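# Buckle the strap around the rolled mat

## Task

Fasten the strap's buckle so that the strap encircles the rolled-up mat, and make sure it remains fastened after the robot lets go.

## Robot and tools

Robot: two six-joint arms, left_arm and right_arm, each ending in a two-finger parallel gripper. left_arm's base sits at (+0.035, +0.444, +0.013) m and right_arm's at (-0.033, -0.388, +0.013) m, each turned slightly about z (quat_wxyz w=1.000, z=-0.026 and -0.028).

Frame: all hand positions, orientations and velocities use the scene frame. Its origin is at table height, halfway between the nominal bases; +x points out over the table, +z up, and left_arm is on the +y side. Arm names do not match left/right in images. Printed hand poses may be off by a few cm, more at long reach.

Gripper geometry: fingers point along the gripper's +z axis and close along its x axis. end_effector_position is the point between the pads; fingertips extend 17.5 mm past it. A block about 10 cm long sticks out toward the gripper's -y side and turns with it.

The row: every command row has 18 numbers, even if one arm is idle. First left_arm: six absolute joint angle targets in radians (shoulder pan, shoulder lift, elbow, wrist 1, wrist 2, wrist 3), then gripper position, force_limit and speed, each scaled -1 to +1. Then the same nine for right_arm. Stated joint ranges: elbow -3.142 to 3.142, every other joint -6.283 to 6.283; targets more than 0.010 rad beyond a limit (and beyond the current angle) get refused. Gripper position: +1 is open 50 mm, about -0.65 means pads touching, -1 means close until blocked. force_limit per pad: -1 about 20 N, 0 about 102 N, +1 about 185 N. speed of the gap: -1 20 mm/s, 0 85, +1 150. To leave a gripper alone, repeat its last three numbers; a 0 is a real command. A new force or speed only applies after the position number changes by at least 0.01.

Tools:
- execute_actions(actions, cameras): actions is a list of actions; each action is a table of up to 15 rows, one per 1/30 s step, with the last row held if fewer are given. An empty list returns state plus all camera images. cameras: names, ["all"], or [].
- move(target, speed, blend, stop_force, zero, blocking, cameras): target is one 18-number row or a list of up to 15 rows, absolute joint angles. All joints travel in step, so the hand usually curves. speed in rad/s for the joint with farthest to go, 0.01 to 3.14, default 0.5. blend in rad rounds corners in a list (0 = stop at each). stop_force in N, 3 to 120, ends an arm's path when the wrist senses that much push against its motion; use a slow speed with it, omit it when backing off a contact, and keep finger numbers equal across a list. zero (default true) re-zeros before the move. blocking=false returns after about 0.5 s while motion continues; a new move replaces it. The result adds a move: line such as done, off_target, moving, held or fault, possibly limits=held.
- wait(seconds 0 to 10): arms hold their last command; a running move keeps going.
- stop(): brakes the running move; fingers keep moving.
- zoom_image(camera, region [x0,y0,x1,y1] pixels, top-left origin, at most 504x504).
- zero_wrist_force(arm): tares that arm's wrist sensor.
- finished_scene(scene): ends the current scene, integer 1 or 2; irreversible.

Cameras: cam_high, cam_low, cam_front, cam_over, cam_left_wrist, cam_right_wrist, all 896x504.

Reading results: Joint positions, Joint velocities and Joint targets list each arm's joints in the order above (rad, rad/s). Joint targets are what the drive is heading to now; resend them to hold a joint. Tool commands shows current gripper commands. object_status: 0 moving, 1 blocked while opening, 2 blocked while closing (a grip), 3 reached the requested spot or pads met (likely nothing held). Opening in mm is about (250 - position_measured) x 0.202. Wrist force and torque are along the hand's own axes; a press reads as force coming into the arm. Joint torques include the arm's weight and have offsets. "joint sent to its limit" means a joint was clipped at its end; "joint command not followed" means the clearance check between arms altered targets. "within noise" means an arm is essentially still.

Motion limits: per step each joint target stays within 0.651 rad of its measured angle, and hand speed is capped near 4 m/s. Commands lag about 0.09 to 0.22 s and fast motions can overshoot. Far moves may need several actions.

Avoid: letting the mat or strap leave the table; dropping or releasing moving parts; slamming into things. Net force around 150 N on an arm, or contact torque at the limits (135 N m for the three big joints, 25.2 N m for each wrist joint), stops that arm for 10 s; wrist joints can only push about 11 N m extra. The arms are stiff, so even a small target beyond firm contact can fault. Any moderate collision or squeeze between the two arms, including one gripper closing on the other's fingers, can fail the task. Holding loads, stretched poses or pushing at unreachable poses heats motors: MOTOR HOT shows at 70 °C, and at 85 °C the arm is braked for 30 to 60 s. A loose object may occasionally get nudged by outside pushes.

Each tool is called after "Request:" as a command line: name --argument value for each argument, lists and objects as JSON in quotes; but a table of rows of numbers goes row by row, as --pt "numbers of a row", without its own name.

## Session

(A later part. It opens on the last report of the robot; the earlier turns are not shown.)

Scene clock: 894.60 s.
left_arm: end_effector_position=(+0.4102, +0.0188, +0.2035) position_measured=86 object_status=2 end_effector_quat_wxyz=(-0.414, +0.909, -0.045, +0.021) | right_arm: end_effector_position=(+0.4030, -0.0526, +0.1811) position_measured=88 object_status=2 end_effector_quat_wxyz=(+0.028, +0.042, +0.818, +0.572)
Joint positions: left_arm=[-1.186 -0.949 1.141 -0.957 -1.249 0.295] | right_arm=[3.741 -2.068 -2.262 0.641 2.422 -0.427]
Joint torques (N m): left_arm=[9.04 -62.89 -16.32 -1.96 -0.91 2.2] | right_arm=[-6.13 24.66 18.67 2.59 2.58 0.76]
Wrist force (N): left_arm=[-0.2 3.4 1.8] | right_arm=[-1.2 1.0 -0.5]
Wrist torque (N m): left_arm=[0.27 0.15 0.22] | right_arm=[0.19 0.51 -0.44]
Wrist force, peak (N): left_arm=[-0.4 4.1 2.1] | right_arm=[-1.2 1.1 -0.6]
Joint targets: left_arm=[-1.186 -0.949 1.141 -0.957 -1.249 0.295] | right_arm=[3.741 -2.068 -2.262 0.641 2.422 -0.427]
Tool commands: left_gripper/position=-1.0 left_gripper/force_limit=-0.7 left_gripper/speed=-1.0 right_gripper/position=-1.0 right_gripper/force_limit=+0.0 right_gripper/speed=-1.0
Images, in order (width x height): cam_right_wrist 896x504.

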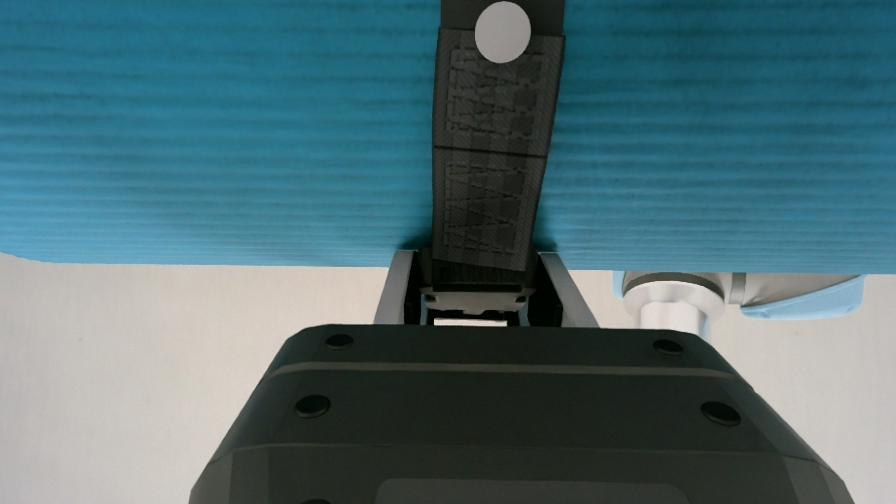

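Request:
move --pt "-1.1937 -0.9173 1.1027 -0.9473 -1.2546 0.2888 -1 -0.7 -1 3.741 -2.068 -2.262 0.641 2.422 -0.427 -1 0 -1" --speed 0.04 --stop_force 20 --cameras '["cam_front","cam_low","cam_right_wrist"]'

Request:
zoom_image --camera "cam_front" --region '[340, 150, 520, 230]'

Request:
zoom_image --camera "cam_low" --region '[480, 150, 600, 210]'

Scene clock: 909.30 s.
left_arm: end_effector_position=(+0.4087, +0.0054, +0.1982) position_measured=86 object_status=2 end_effector_quat_wxyz=(-0.414, +0.909, -0.045, +0.021) | right_arm: end_effector_position=(+0.4030, -0.0526, +0.1811) position_measured=88 object_status=2 end_effector_quat_wxyz=(+0.028, +0.042, +0.818, +0.572)
Joint positions: left_arm=[-1.194 -0.917 1.103 -0.947 -1.255 0.289] | right_arm=[3.741 -2.068 -2.262 0.641 2.422 -0.427]
Joint torques (N m): left_arm=[-3.07 -62.07 -16.61 -3.96 -1.46 0.48] | right_arm=[-5.36 27.24 18.6 1.94 1.91 0.43]
Wrist force (N): left_arm=[4.0 -3.9 3.3] | right_arm=[2.6 -1.7 -5.0]
Wrist torque (N m): left_arm=[0.24 0.23 0.16] | right_arm=[0.18 0.76 -0.50]
Wrist force, peak (N): left_arm=[3.6 -6.3 4.7] | right_arm=[2.7 -2.7 -6.7]
Joint targets: left_arm=[-1.194 -0.917 1.103 -0.947 -1.255 0.289] | right_arm=[3.741 -2.068 -2.262 0.641 2.422 -0.427]
move: done
Images, in order (width x height): cam_low 896x504, cam_front 896x504, cam_right_wrist 896x504.

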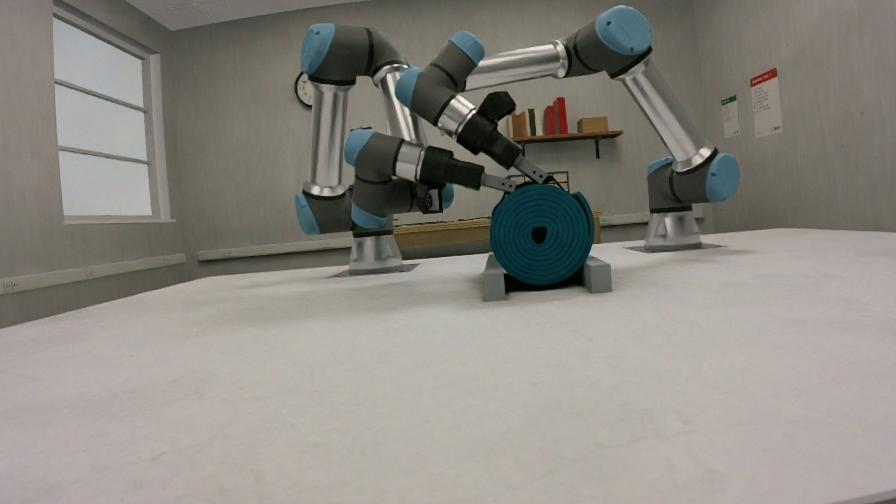

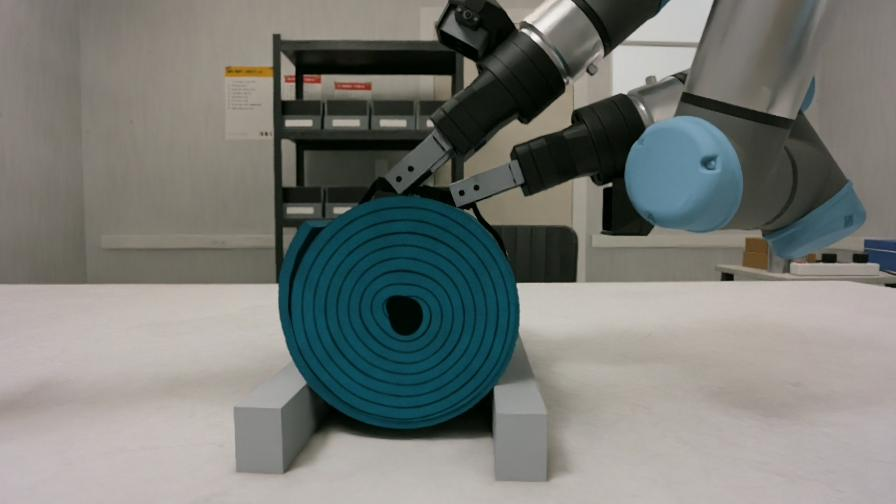

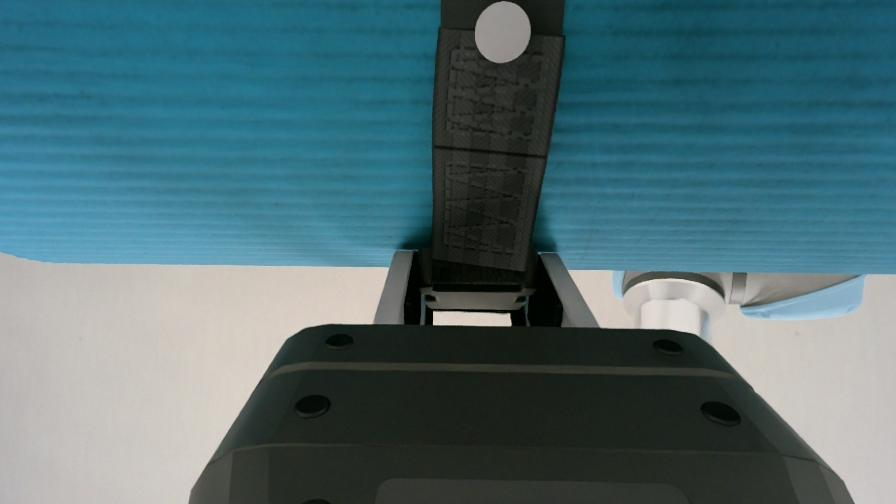

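Scaled by 2.800.

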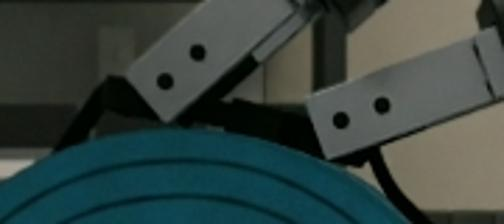

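Scaled by 4.200.

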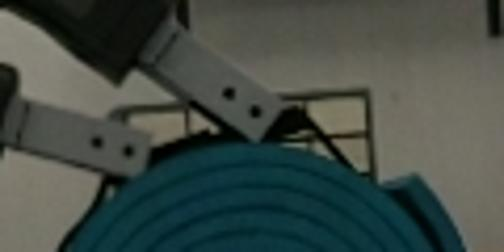

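Request:
move --pt "-1.1908 -0.9540 1.1365 -1.0669 -1.2895 0.3270 -1 -0.7 -1 3.741 -2.068 -2.262 0.641 2.422 -0.427 -1 0 -1" --speed 0.04 --stop_force 50 --cameras '["cam_front","cam_low","cam_right_wrist"]'

Request:
zoom_image --camera "cam_front" --region '[340, 150, 520, 230]'

Request:
zoom_image --camera "cam_low" --region '[480, 150, 600, 210]'

Scene clock: 924.97 s.
left_arm: end_effector_position=(+0.4070, -0.0111, +0.1952) position_measured=86 object_status=2 end_effector_quat_wxyz=(-0.359, +0.932, -0.047, +0.018) | right_arm: end_effector_position=(+0.4030, -0.0526, +0.1811) position_measured=88 object_status=2 end_effector_quat_wxyz=(+0.028, +0.042, +0.818, +0.572)
Joint positions: left_arm=[-1.191 -0.954 1.137 -1.064 -1.289 0.327] | right_arm=[3.741 -2.068 -2.262 0.641 2.422 -0.427]
Joint torques (N m): left_arm=[-31.2 -37.33 -33.72 -12.15 -10.71 -1.9] | right_arm=[12.22 29.47 20 3.03 -4.06 0.05]
Wrist force (N): left_arm=[24.6 -52.5 19.2] | right_arm=[18.3 -17.4 -48.3]
Wrist torque (N m): left_arm=[0.56 0.10 -0.33] | right_arm=[0.33 1.23 -0.70]
Wrist force, peak (N): left_arm=[27.4 -51.7 21.3] | right_arm=[18.2 -17.5 -48.8]
Joint targets: left_arm=[-1.191 -0.954 1.137 -1.067 -1.290 0.327] | right_arm=[3.741 -2.068 -2.262 0.641 2.422 -0.427]
move: done
Images, in order (width x height): cam_low 896x504, cam_front 896x504, cam_right_wrist 896x504.

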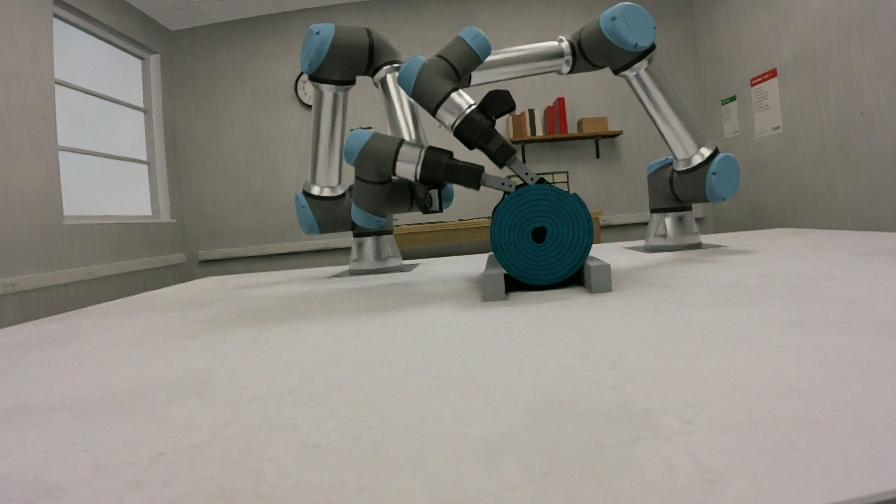

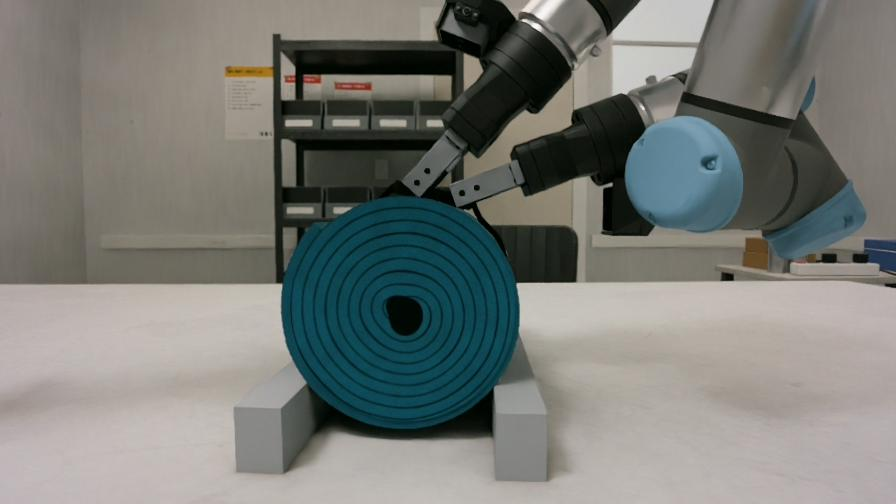

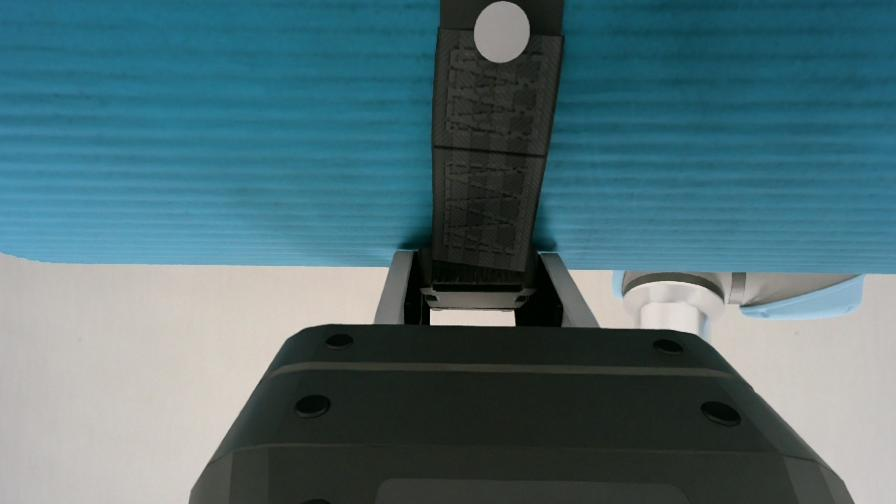

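Scaled by 2.800.

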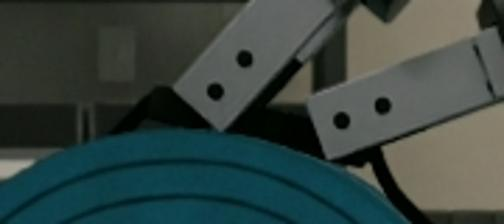

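Scaled by 4.200.

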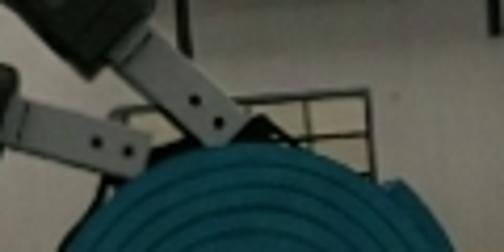

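Request:
move --pt "-1.1928 -0.9333 1.1076 -1.0581 -1.2908 0.3253 -0.98 0 -1 3.741 -2.068 -2.262 0.641 2.422 -0.427 -1 0 -1" --speed 0.04 --stop_force 85 --zero false --cameras '["cam_front","cam_low","cam_right_wrist","cam_left_wrist"]'

Request:
zoom_image --camera "cam_front" --region '[340, 150, 520, 230]'

Request:
zoom_image --camera "cam_right_wrist" --region '[400, 240, 550, 324]'

Scene clock: 941.67 s.
left_arm: end_effector_position=(+0.4066, -0.0118, +0.1959) position_measured=89 object_status=2 end_effector_quat_wxyz=(-0.372, +0.927, -0.049, +0.014) | right_arm: end_effector_position=(+0.4030, -0.0526, +0.1811) position_measured=88 object_status=2 end_effector_quat_wxyz=(+0.028, +0.042, +0.818, +0.572)
Joint positions: left_arm=[-1.193 -0.933 1.108 -1.026 -1.287 0.325] | right_arm=[3.741 -2.068 -2.262 0.641 2.422 -0.427]
Joint torques (N m): left_arm=[-47.61 -55.54 -26.22 -12.13 -10.87 -0.52] | right_arm=[13.13 31.95 28.89 3.93 -2.59 -0.15]
Wrist force (N): left_arm=[33.5 -51.9 33.7] | right_arm=[28.5 -27.1 -54.9]
Wrist torque (N m): left_arm=[0.49 0.30 -0.63] | right_arm=[0.31 1.64 -0.46]
Wrist force, peak (N): left_arm=[31.9 -55.9 36.1] | right_arm=[27.5 -28.9 -58.3]
Joint targets: left_arm=[-1.193 -0.933 1.108 -1.058 -1.291 0.325] | right_arm=[3.741 -2.068 -2.262 0.641 2.422 -0.427]
move: off_target (left_arm); left_arm: the wrist 1 is farthest, 0.032 rad from its target
Images, in order (width x height): cam_low 896x504, cam_front 896x504, cam_left_wrist 896x504, cam_right_wrist 896x504.

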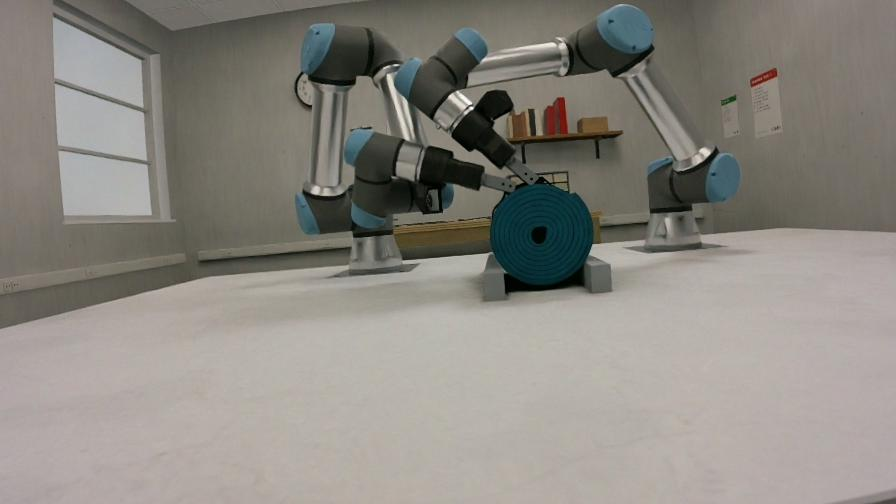

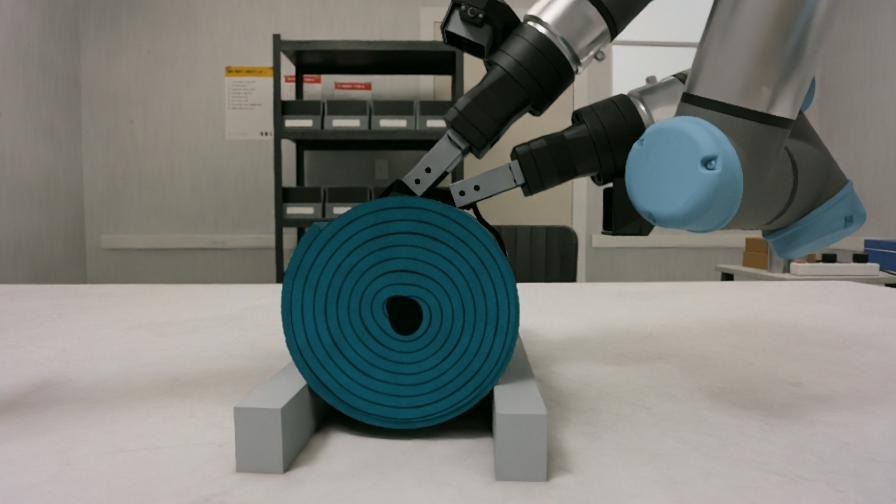

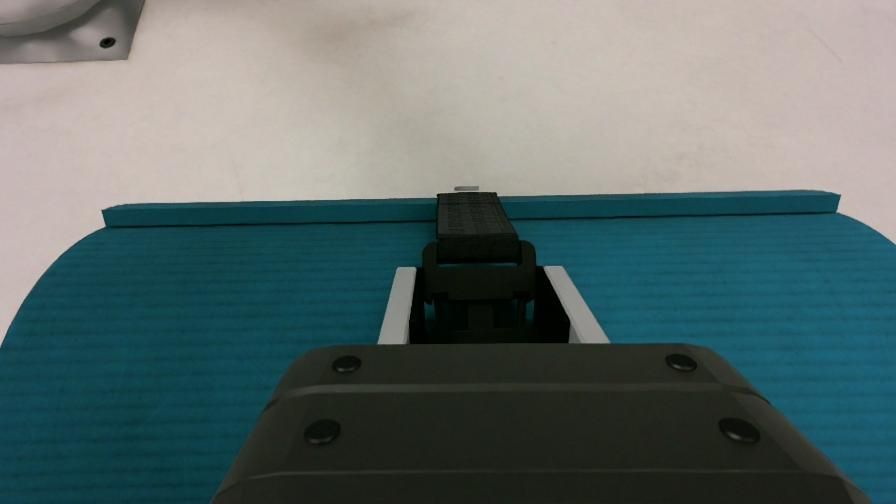

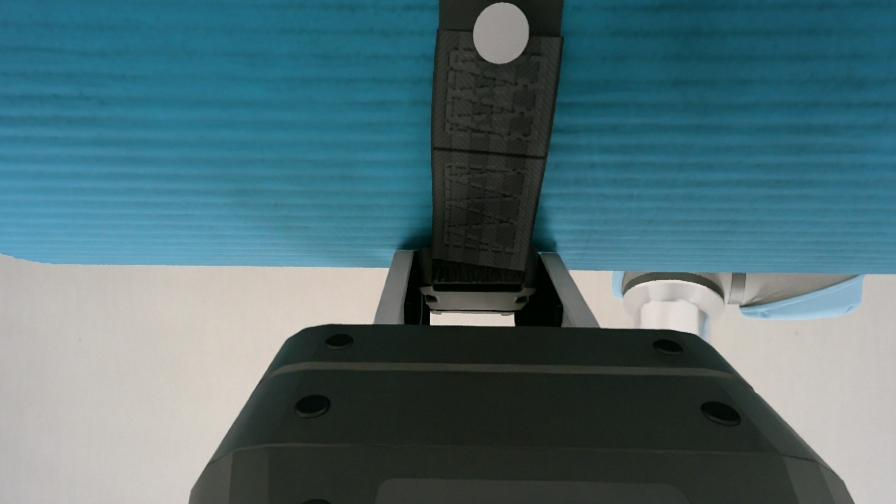

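Scaled by 2.800.

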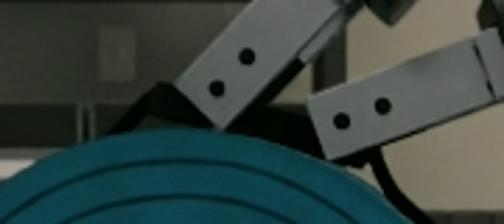

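Scaled by 3.360.

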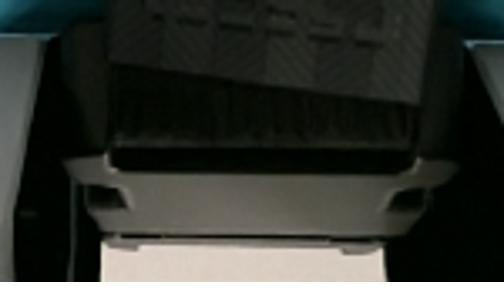

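Request:
move --pt "-1.19 -0.9623 1.1481 -1.0704 -1.289 0.3277 -0.98 0 -1 3.741 -2.068 -2.262 0.641 2.422 -0.427 -1 0 -1" --pt "-1.19 -0.9623 1.1481 -1.0704 -1.289 0.3277 0.7 0 -1 3.741 -2.068 -2.262 0.641 2.422 -0.427 -1 0 -1" --pt "-1.19 -0.9723 1.1481 -1.0704 -1.289 0.3277 0.7 0 -1 3.741 -2.068 -2.262 0.641 2.422 -0.427 -1 0 -1" --speed 0.1 --cameras '["cam_front","cam_low","cam_left_wrist"]'

Request:
zoom_image --camera "cam_front" --region '[340, 150, 520, 230]'

Request:
zoom_image --camera "cam_left_wrist" --region '[360, 160, 600, 350]'

Scene clock: 975.03 s.
left_arm: end_effector_position=(+0.4065, -0.0083, +0.2013) position_measured=48 object_status=3 end_effector_quat_wxyz=(-0.354, +0.934, -0.046, +0.020) | right_arm: end_effector_position=(+0.4030, -0.0526, +0.1811) position_measured=88 object_status=2 end_effector_quat_wxyz=(+0.028, +0.042, +0.818, +0.572)
Joint positions: left_arm=[-1.19 -0.972 1.148 -1.07 -1.289 0.328] | right_arm=[3.741 -2.068 -2.262 0.641 2.422 -0.427]
Joint torques (N m): left_arm=[7.09 -49.93 -27.9 -3.25 2.15 -1.31] | right_arm=[4.11 33.67 -1.46 1.9 2.73 -0.43]
Wrist force (N): left_arm=[-0.4 3.2 -0.7] | right_arm=[-1.2 6.6 1.3]
Wrist torque (N m): left_arm=[0.52 0.13 0.08] | right_arm=[0.55 0.61 -0.45]
Wrist force, peak (N): left_arm=[33.6 -52.0 33.8] | right_arm=[28.6 -27.3 -54.9]
Joint targets: left_arm=[-1.190 -0.972 1.148 -1.070 -1.289 0.328] | right_arm=[3.741 -2.068 -2.262 0.641 2.422 -0.427]
move: done
Images, in order (width x height): cam_low 896x504, cam_front 896x504, cam_left_wrist 896x504.

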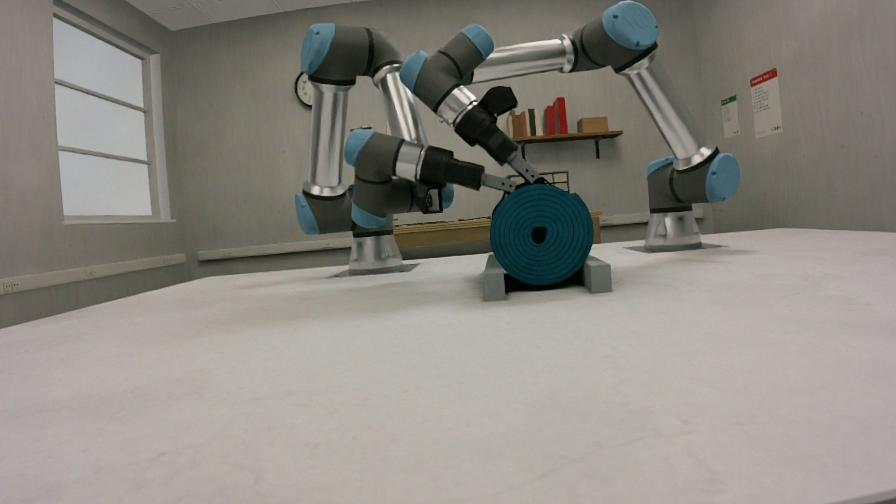

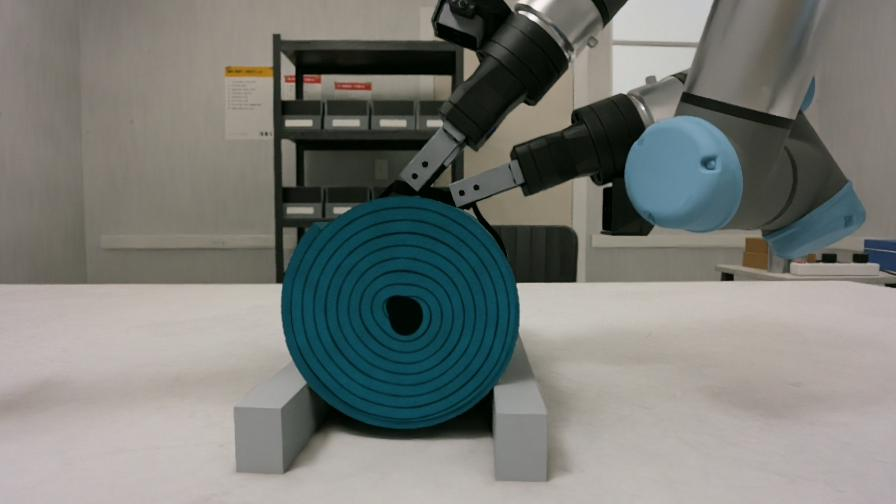

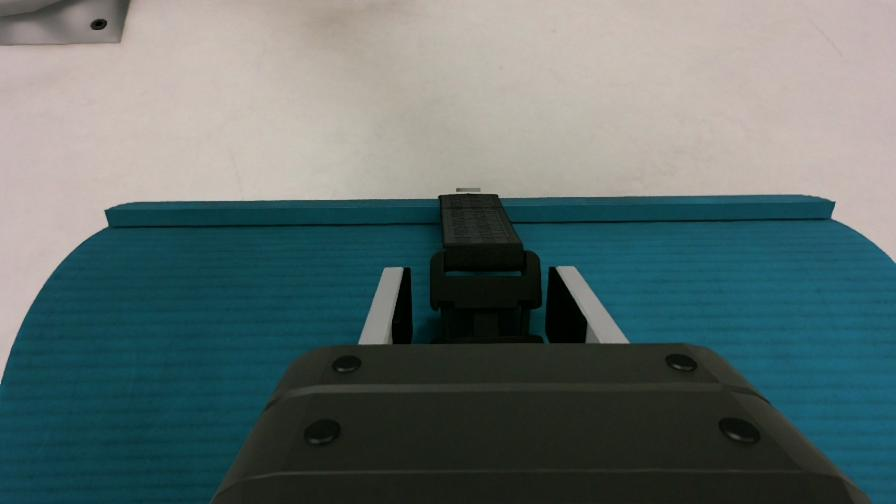

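Scaled by 2.800.

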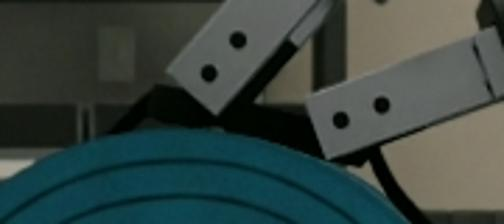

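Scaled by 2.100.

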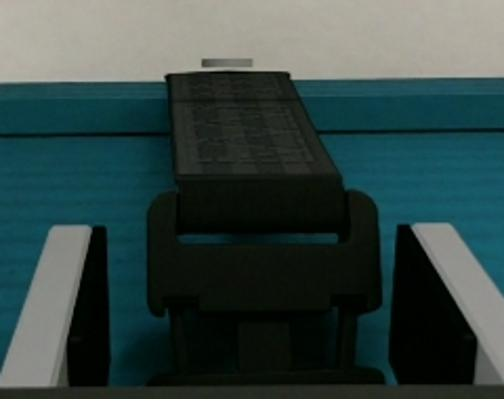

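Request:
move --pt "-1.19 -1.32 1.1481 -1.0704 -1.289 0.3277 0.7 0 -1 3.741 -2.068 -2.262 0.641 2.422 -0.427 -1 0 -1" --pt "-0.7179 -1.65 2.1795 -2.9416 -2.215 0.682 0.7 0 -1 3.741 -2.068 -2.262 0.641 2.422 -0.427 -1 0 -1" --pt "-0.7149 -1.4458 2.1795 -2.9416 -2.215 0.682 0.7 0 -1 3.741 -2.068 -2.262 0.641 2.422 -0.427 -1 0 -1" --speed 0.6 --blend '[0.1,0.05,0]' --cameras '["cam_front","cam_over","cam_left_wrist"]'

Request:
zoom_image --camera "cam_front" --region '[340, 150, 520, 230]'

Scene clock: 990.90 s.
left_arm: end_effector_position=(+0.4142, +0.0476, +0.2272) position_measured=48 object_status=3 end_effector_quat_wxyz=(+0.422, +0.905, -0.044, -0.020) | right_arm: end_effector_position=(+0.4030, -0.0526, +0.1811) position_measured=88 object_status=2 end_effector_quat_wxyz=(+0.028, +0.042, +0.818, +0.572)
Joint positions: left_arm=[-0.715 -1.446 2.179 -2.942 -2.215 0.682] | right_arm=[3.741 -2.068 -2.262 0.641 2.422 -0.427]
Joint torques (N m): left_arm=[3.79 -19.76 -18 -5.97 -2.94 -2.65] | right_arm=[4.57 37.23 -1.65 3.62 2.71 -0.81]
Wrist force (N): left_arm=[-0.9 -0.4 0.9] | right_arm=[-1.4 6.3 1.2]
Wrist torque (N m): left_arm=[-0.01 0.25 -0.20] | right_arm=[0.52 0.63 -0.45]
Wrist force, peak (N): left_arm=[-0.1 7.5 2.2] | right_arm=[-1.4 6.5 1.6]
Joint targets: left_arm=[-0.715 -1.446 2.179 -2.942 -2.215 0.682] | right_arm=[3.741 -2.068 -2.262 0.641 2.422 -0.427]
move: done
Images, in order (width x height): cam_front 896x504, cam_over 896x504, cam_left_wrist 896x504.

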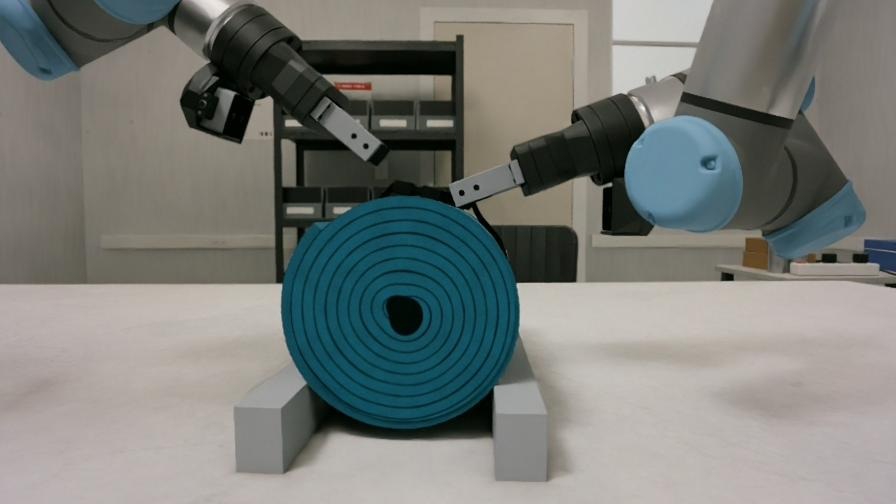

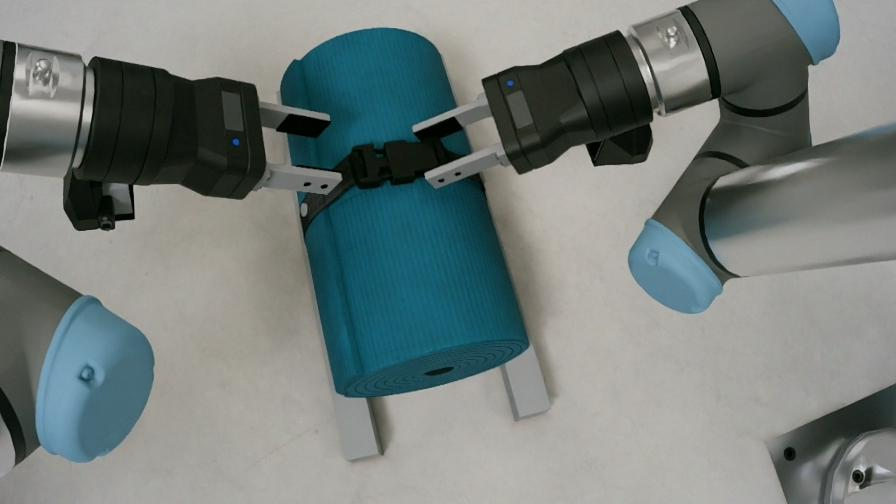

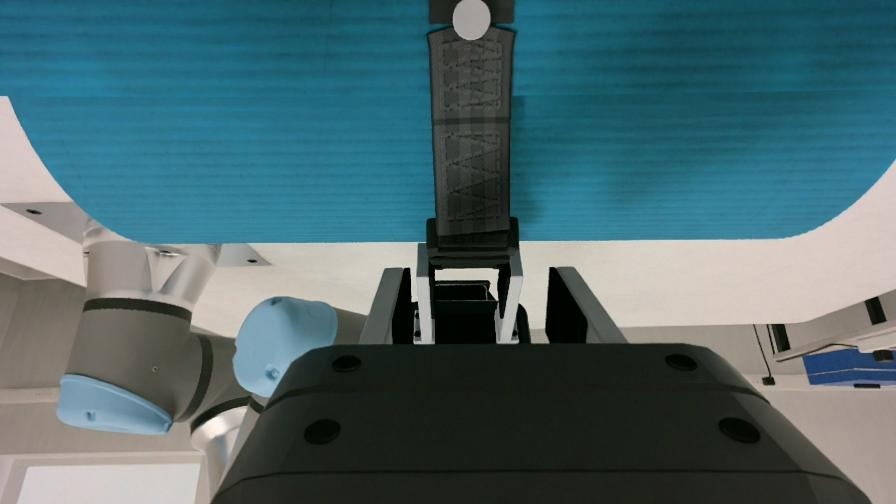

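Scaled by 2.800.

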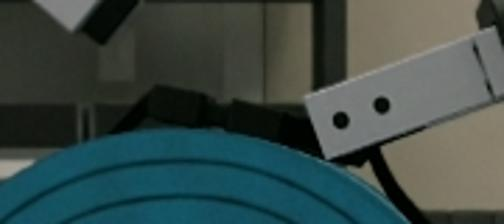

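Request:
zoom_image --camera "cam_over" --region '[240, 80, 540, 248]'

Request:
move --pt "-0.7761 -1.3487 2.1703 -3.0644 -2.1778 0.6221 0.7 0 -1 3.741 -2.068 -2.262 0.641 2.422 -0.427 -1 0 -1" --speed 0.1 --stop_force 12 --cameras '["cam_front","cam_over","cam_left_wrist"]'

Request:
zoom_image --camera "cam_front" --region '[340, 150, 520, 230]'

Request:
zoom_image --camera "cam_over" --region '[240, 80, 540, 248]'

Scaled by 1.680.

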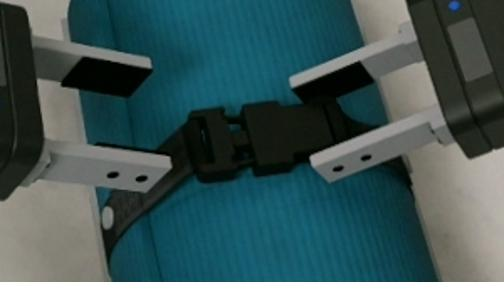

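Scene clock: 998.43 s.
left_arm: end_effector_position=(+0.4109, +0.0130, +0.1981) position_measured=48 object_status=3 end_effector_quat_wxyz=(+0.422, +0.905, -0.044, -0.021) | right_arm: end_effector_position=(+0.4030, -0.0526, +0.1811) position_measured=88 object_status=2 end_effector_quat_wxyz=(+0.028, +0.042, +0.818, +0.572)
Joint positions: left_arm=[-0.776 -1.349 2.17 -3.064 -2.178 0.622] | right_arm=[3.741 -2.068 -2.262 0.641 2.422 -0.427]
Joint torques (N m): left_arm=[9.06 -38.99 -13.41 -1.09 -2.63 2.29] | right_arm=[4.34 38.1 -1.52 3.64 2.75 -0.93]
Wrist force (N): left_arm=[-1.0 -0.5 0.9] | right_arm=[-1.1 6.6 1.4]
Wrist torque (N m): left_arm=[-0.04 0.26 -0.13] | right_arm=[0.56 0.59 -0.45]
Wrist force, peak (N): left_arm=[-1.2 -0.5 1.6] | right_arm=[-1.2 6.7 1.5]
Joint targets: left_arm=[-0.776 -1.349 2.170 -3.064 -2.178 0.622] | right_arm=[3.741 -2.068 -2.262 0.641 2.422 -0.427]
move: done
Images, in order (width x height): cam_front 896x504, cam_over 896x504, cam_left_wrist 896x504.

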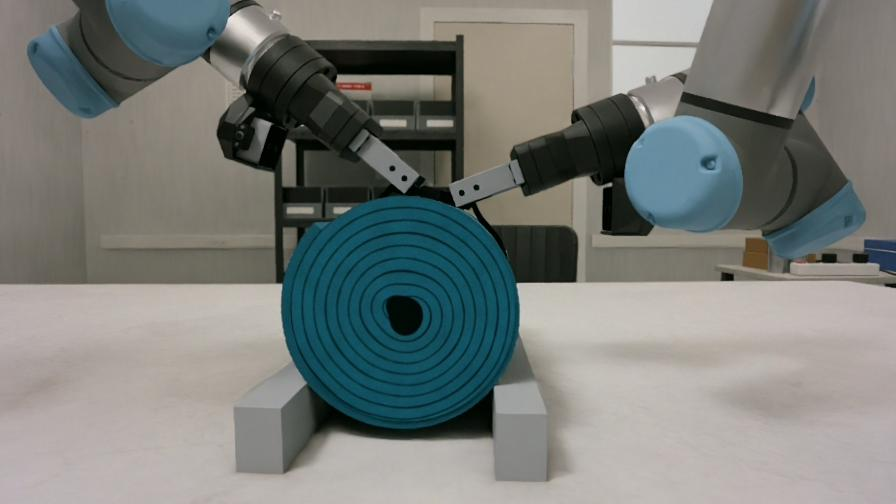

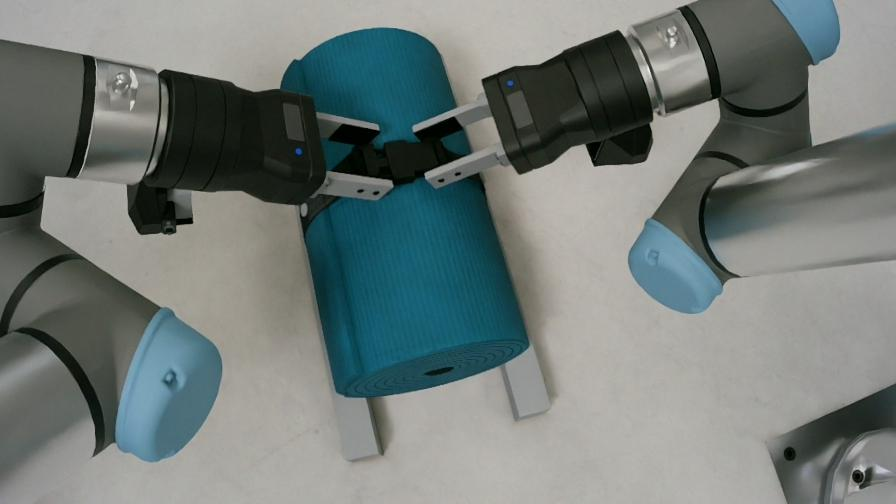

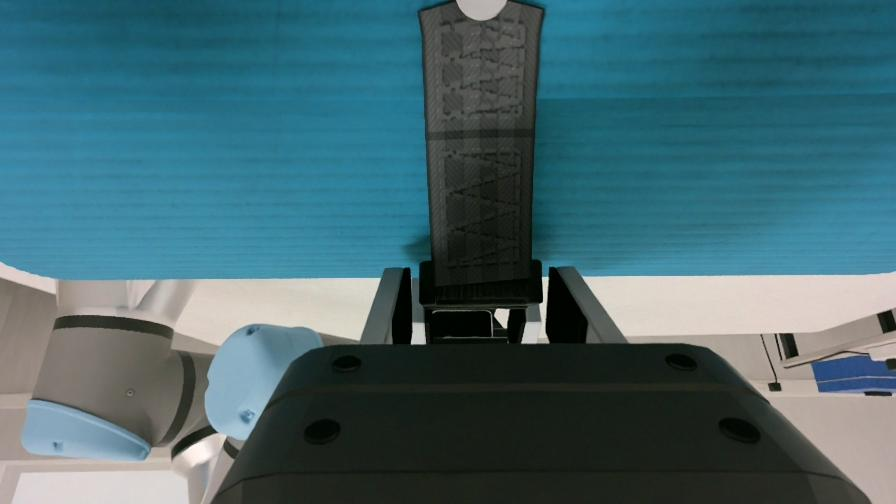

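Scaled by 2.800.

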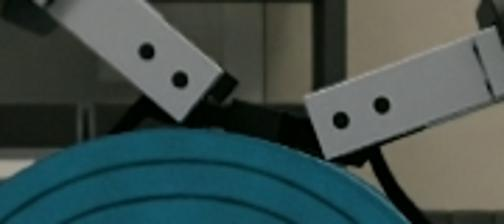

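Scaled by 1.680.

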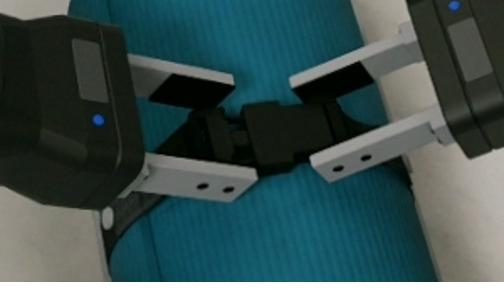

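Request:
move --pt "-0.7761 -1.3487 2.1703 -3.0644 -2.1778 0.6221 -1 0 -1 3.741 -2.068 -2.262 0.641 2.422 -0.427 -1 0 -1"

Request:
move --pt "-0.7933 -1.3308 2.1563 -3.0762 -2.1688 0.6084 -1 0 -1 3.741 -2.068 -2.262 0.641 2.422 -0.427 -1 0 -1" --speed 0.03 --stop_force 85 --cameras '["cam_front","cam_over"]'

Request:
zoom_image --camera "cam_front" --region '[340, 150, 520, 230]'

Request:
zoom_image --camera "cam_over" --region '[240, 80, 540, 248]'

Scene clock: 1010.77 s.
left_arm: end_effector_position=(+0.4109, +0.0130, +0.1981) position_measured=88 object_status=2 end_effector_quat_wxyz=(+0.422, +0.905, -0.044, -0.021) | right_arm: end_effector_position=(+0.4030, -0.0526, +0.1811) position_measured=88 object_status=2 end_effector_quat_wxyz=(+0.028, +0.042, +0.818, +0.572)
Joint positions: left_arm=[-0.776 -1.349 2.17 -3.064 -2.178 0.622] | right_arm=[3.741 -2.068 -2.262 0.641 2.422 -0.427]
Joint torques (N m): left_arm=[9.33 -38.18 -15.26 -2.49 0.53 2.26] | right_arm=[4.61 37.91 -1.37 3.61 2.73 -0.9]
Wrist force (N): left_arm=[-5.7 -1.2 -0.1] | right_arm=[-4.6 5.7 0.6]
Wrist torque (N m): left_arm=[-0.04 0.14 -0.14] | right_arm=[0.52 0.48 -0.39]
Wrist force, peak (N): left_arm=[-6.5 -1.9 -1.8] | right_arm=[-4.6 6.0 0.6]
Joint targets: left_arm=[-0.776 -1.349 2.170 -3.064 -2.178 0.622] | right_arm=[3.741 -2.068 -2.262 0.641 2.422 -0.427]
move: done

Scene clock: 1012.17 s.
left_arm: end_effector_position=(+0.4104, +0.0034, +0.1962) position_measured=88 object_status=2 end_effector_quat_wxyz=(+0.422, +0.905, -0.045, -0.021) | right_arm: end_effector_position=(+0.4030, -0.0526, +0.1811) position_measured=88 object_status=2 end_effector_quat_wxyz=(+0.028, +0.042, +0.818, +0.572)
Joint positions: left_arm=[-0.791 -1.333 2.158 -3.075 -2.17 0.61] | right_arm=[3.741 -2.068 -2.262 0.641 2.422 -0.427]
Joint torques (N m): left_arm=[-20.43 -30.53 -20.64 -2.4 -8.45 2.36] | right_arm=[34.94 37.74 34.57 2.1 2.65 -0.92]
Wrist force (N): left_arm=[2.5 -32.4 -58.0] | right_arm=[-1.9 -23.4 -68.5]
Wrist torque (N m): left_arm=[0.30 0.67 -0.17] | right_arm=[0.56 0.48 -0.22]
Wrist force, peak (N): left_arm=[-4.8 -42.3 -88.7] | right_arm=[-3.0 -28.6 -82.2]
Joint targets: left_arm=[-0.791 -1.333 2.158 -3.075 -2.170 0.610] | right_arm=[3.741 -2.068 -2.262 0.641 2.422 -0.427]
move: contact (left_arm)
Images, in order (width x height): cam_front 896x504, cam_over 896x504.

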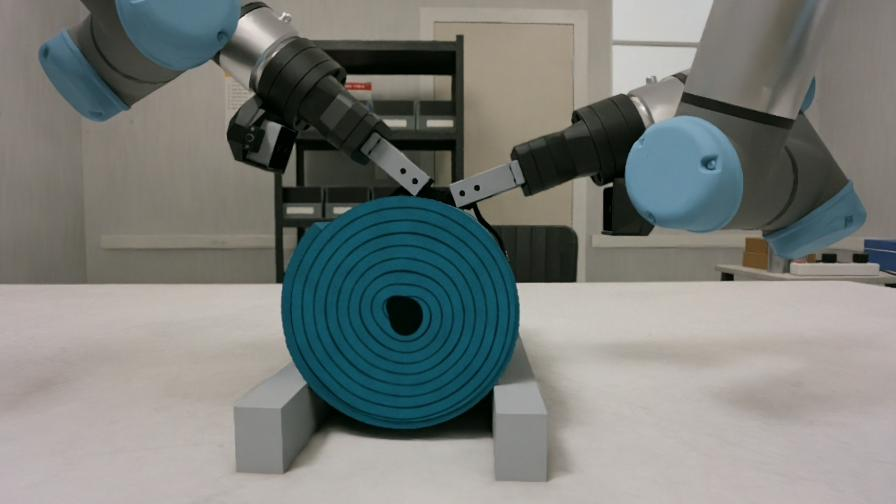

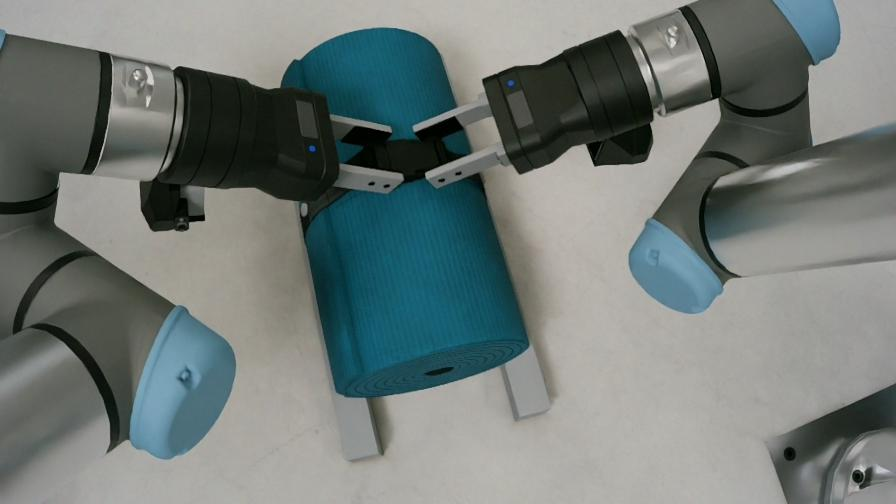

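Scaled by 2.800.

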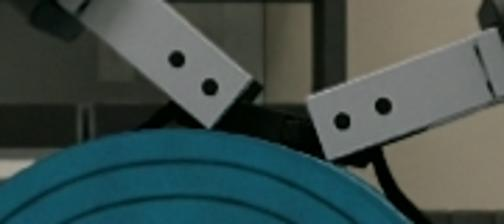

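Scaled by 1.680.

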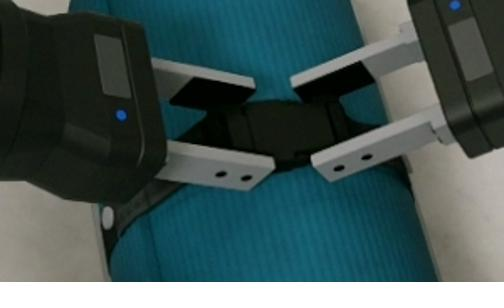

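Request:
move --pt "-0.7853 -1.3410 2.164 -3.069 -2.174 0.616 -1 0 -1 3.741 -2.068 -2.262 0.641 2.422 -0.427 -1 0 -1" --pt "-0.7853 -1.3410 2.164 -3.069 -2.174 0.616 0.7 0 -1 3.741 -2.068 -2.262 0.641 2.422 -0.427 -1 0 -1" --pt "-0.7149 -1.4458 2.1795 -2.9416 -2.215 0.682 0.7 0 -1 3.741 -2.068 -2.262 0.641 2.422 -0.427 -1 0 -1" --speed 0.1 --cameras '["cam_front","cam_over","cam_left_wrist"]'

Request:
zoom_image --camera "cam_front" --region '[340, 150, 520, 230]'

Request:
zoom_image --camera "cam_over" --region '[240, 80, 540, 248]'

Scene clock: 1020.23 s.
left_arm: end_effector_position=(+0.4141, +0.0477, +0.2271) position_measured=48 object_status=3 end_effector_quat_wxyz=(+0.422, +0.905, -0.044, -0.020) end_effector_velocity=(-0.001, -0.001, -0.001) end_effector_angular_velocity=(-0.001, +0.000, +0.000) | right_arm: end_effector_position=(+0.4030, -0.0526, +0.1811) position_measured=88 object_status=2 end_effector_quat_wxyz=(+0.028, +0.042, +0.818, +0.572)
Joint positions: left_arm=[-0.715 -1.446 2.18 -2.941 -2.215 0.682] | right_arm=[3.741 -2.068 -2.262 0.641 2.422 -0.427]
Joint velocities: left_arm=[-0.003 0.002 0.001 -0.006 0.001 -0.004] | right_arm=[within noise]
Joint torques (N m): left_arm=[-8.03 -18.29 -20.55 -6.18 0.76 -2.58] | right_arm=[6.12 20 16.45 3.2 3.11 -0.84]
Wrist force (N): left_arm=[-1.2 0.0 0.7] | right_arm=[-1.7 4.4 0.2]
Wrist torque (N m): left_arm=[0.05 0.29 -0.23] | right_arm=[0.13 0.46 -0.43]
Wrist force, peak (N): left_arm=[13.3 38.2 81.2] | right_arm=[11.5 52.2 78.7]
Joint targets: left_arm=[-0.715 -1.446 2.179 -2.942 -2.215 0.682] | right_arm=[3.741 -2.068 -2.262 0.641 2.422 -0.427]
move: done
Images, in order (width x height): cam_front 896x504, cam_over 896x504, cam_left_wrist 896x504.

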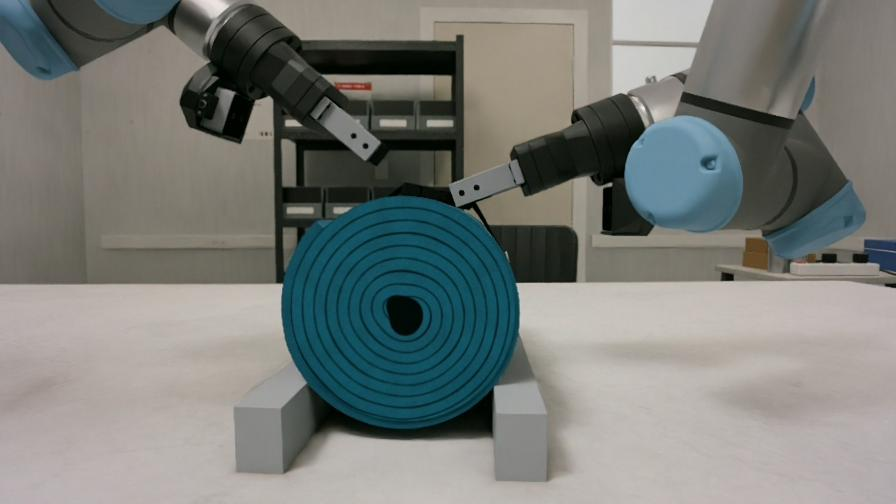

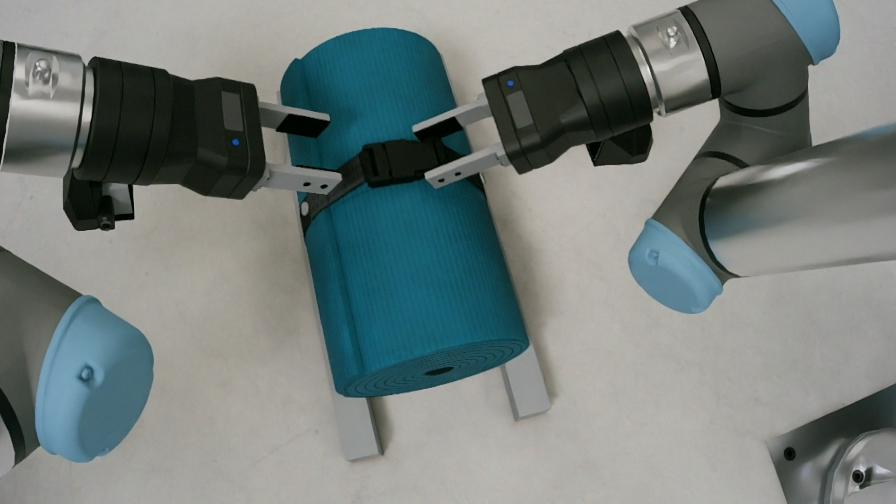

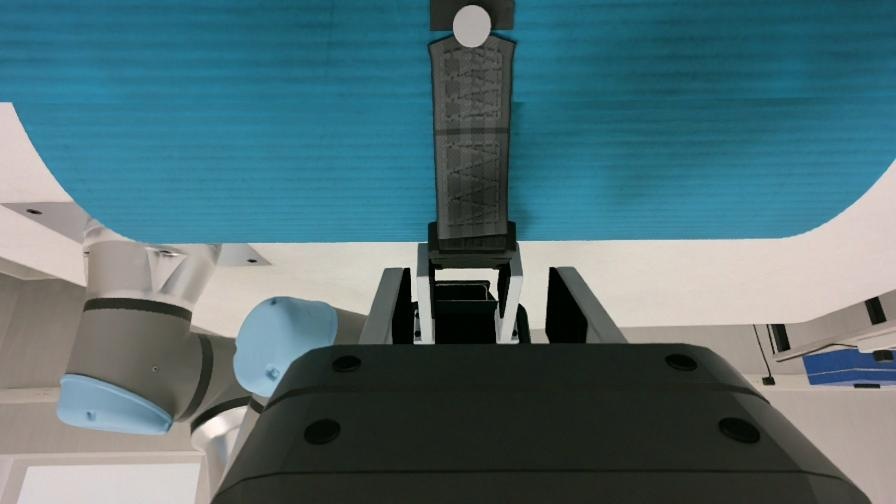

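Scaled by 2.800.

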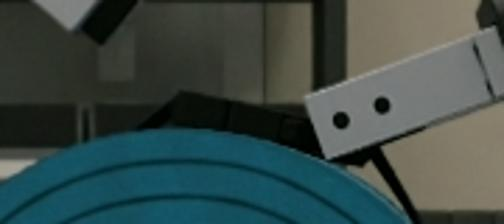

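Scaled by 1.680.

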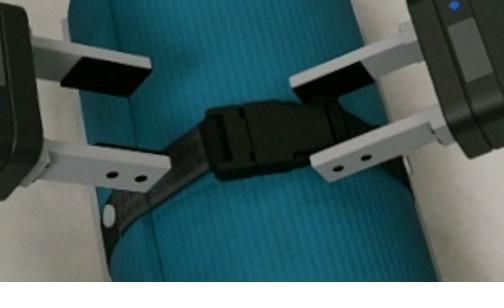

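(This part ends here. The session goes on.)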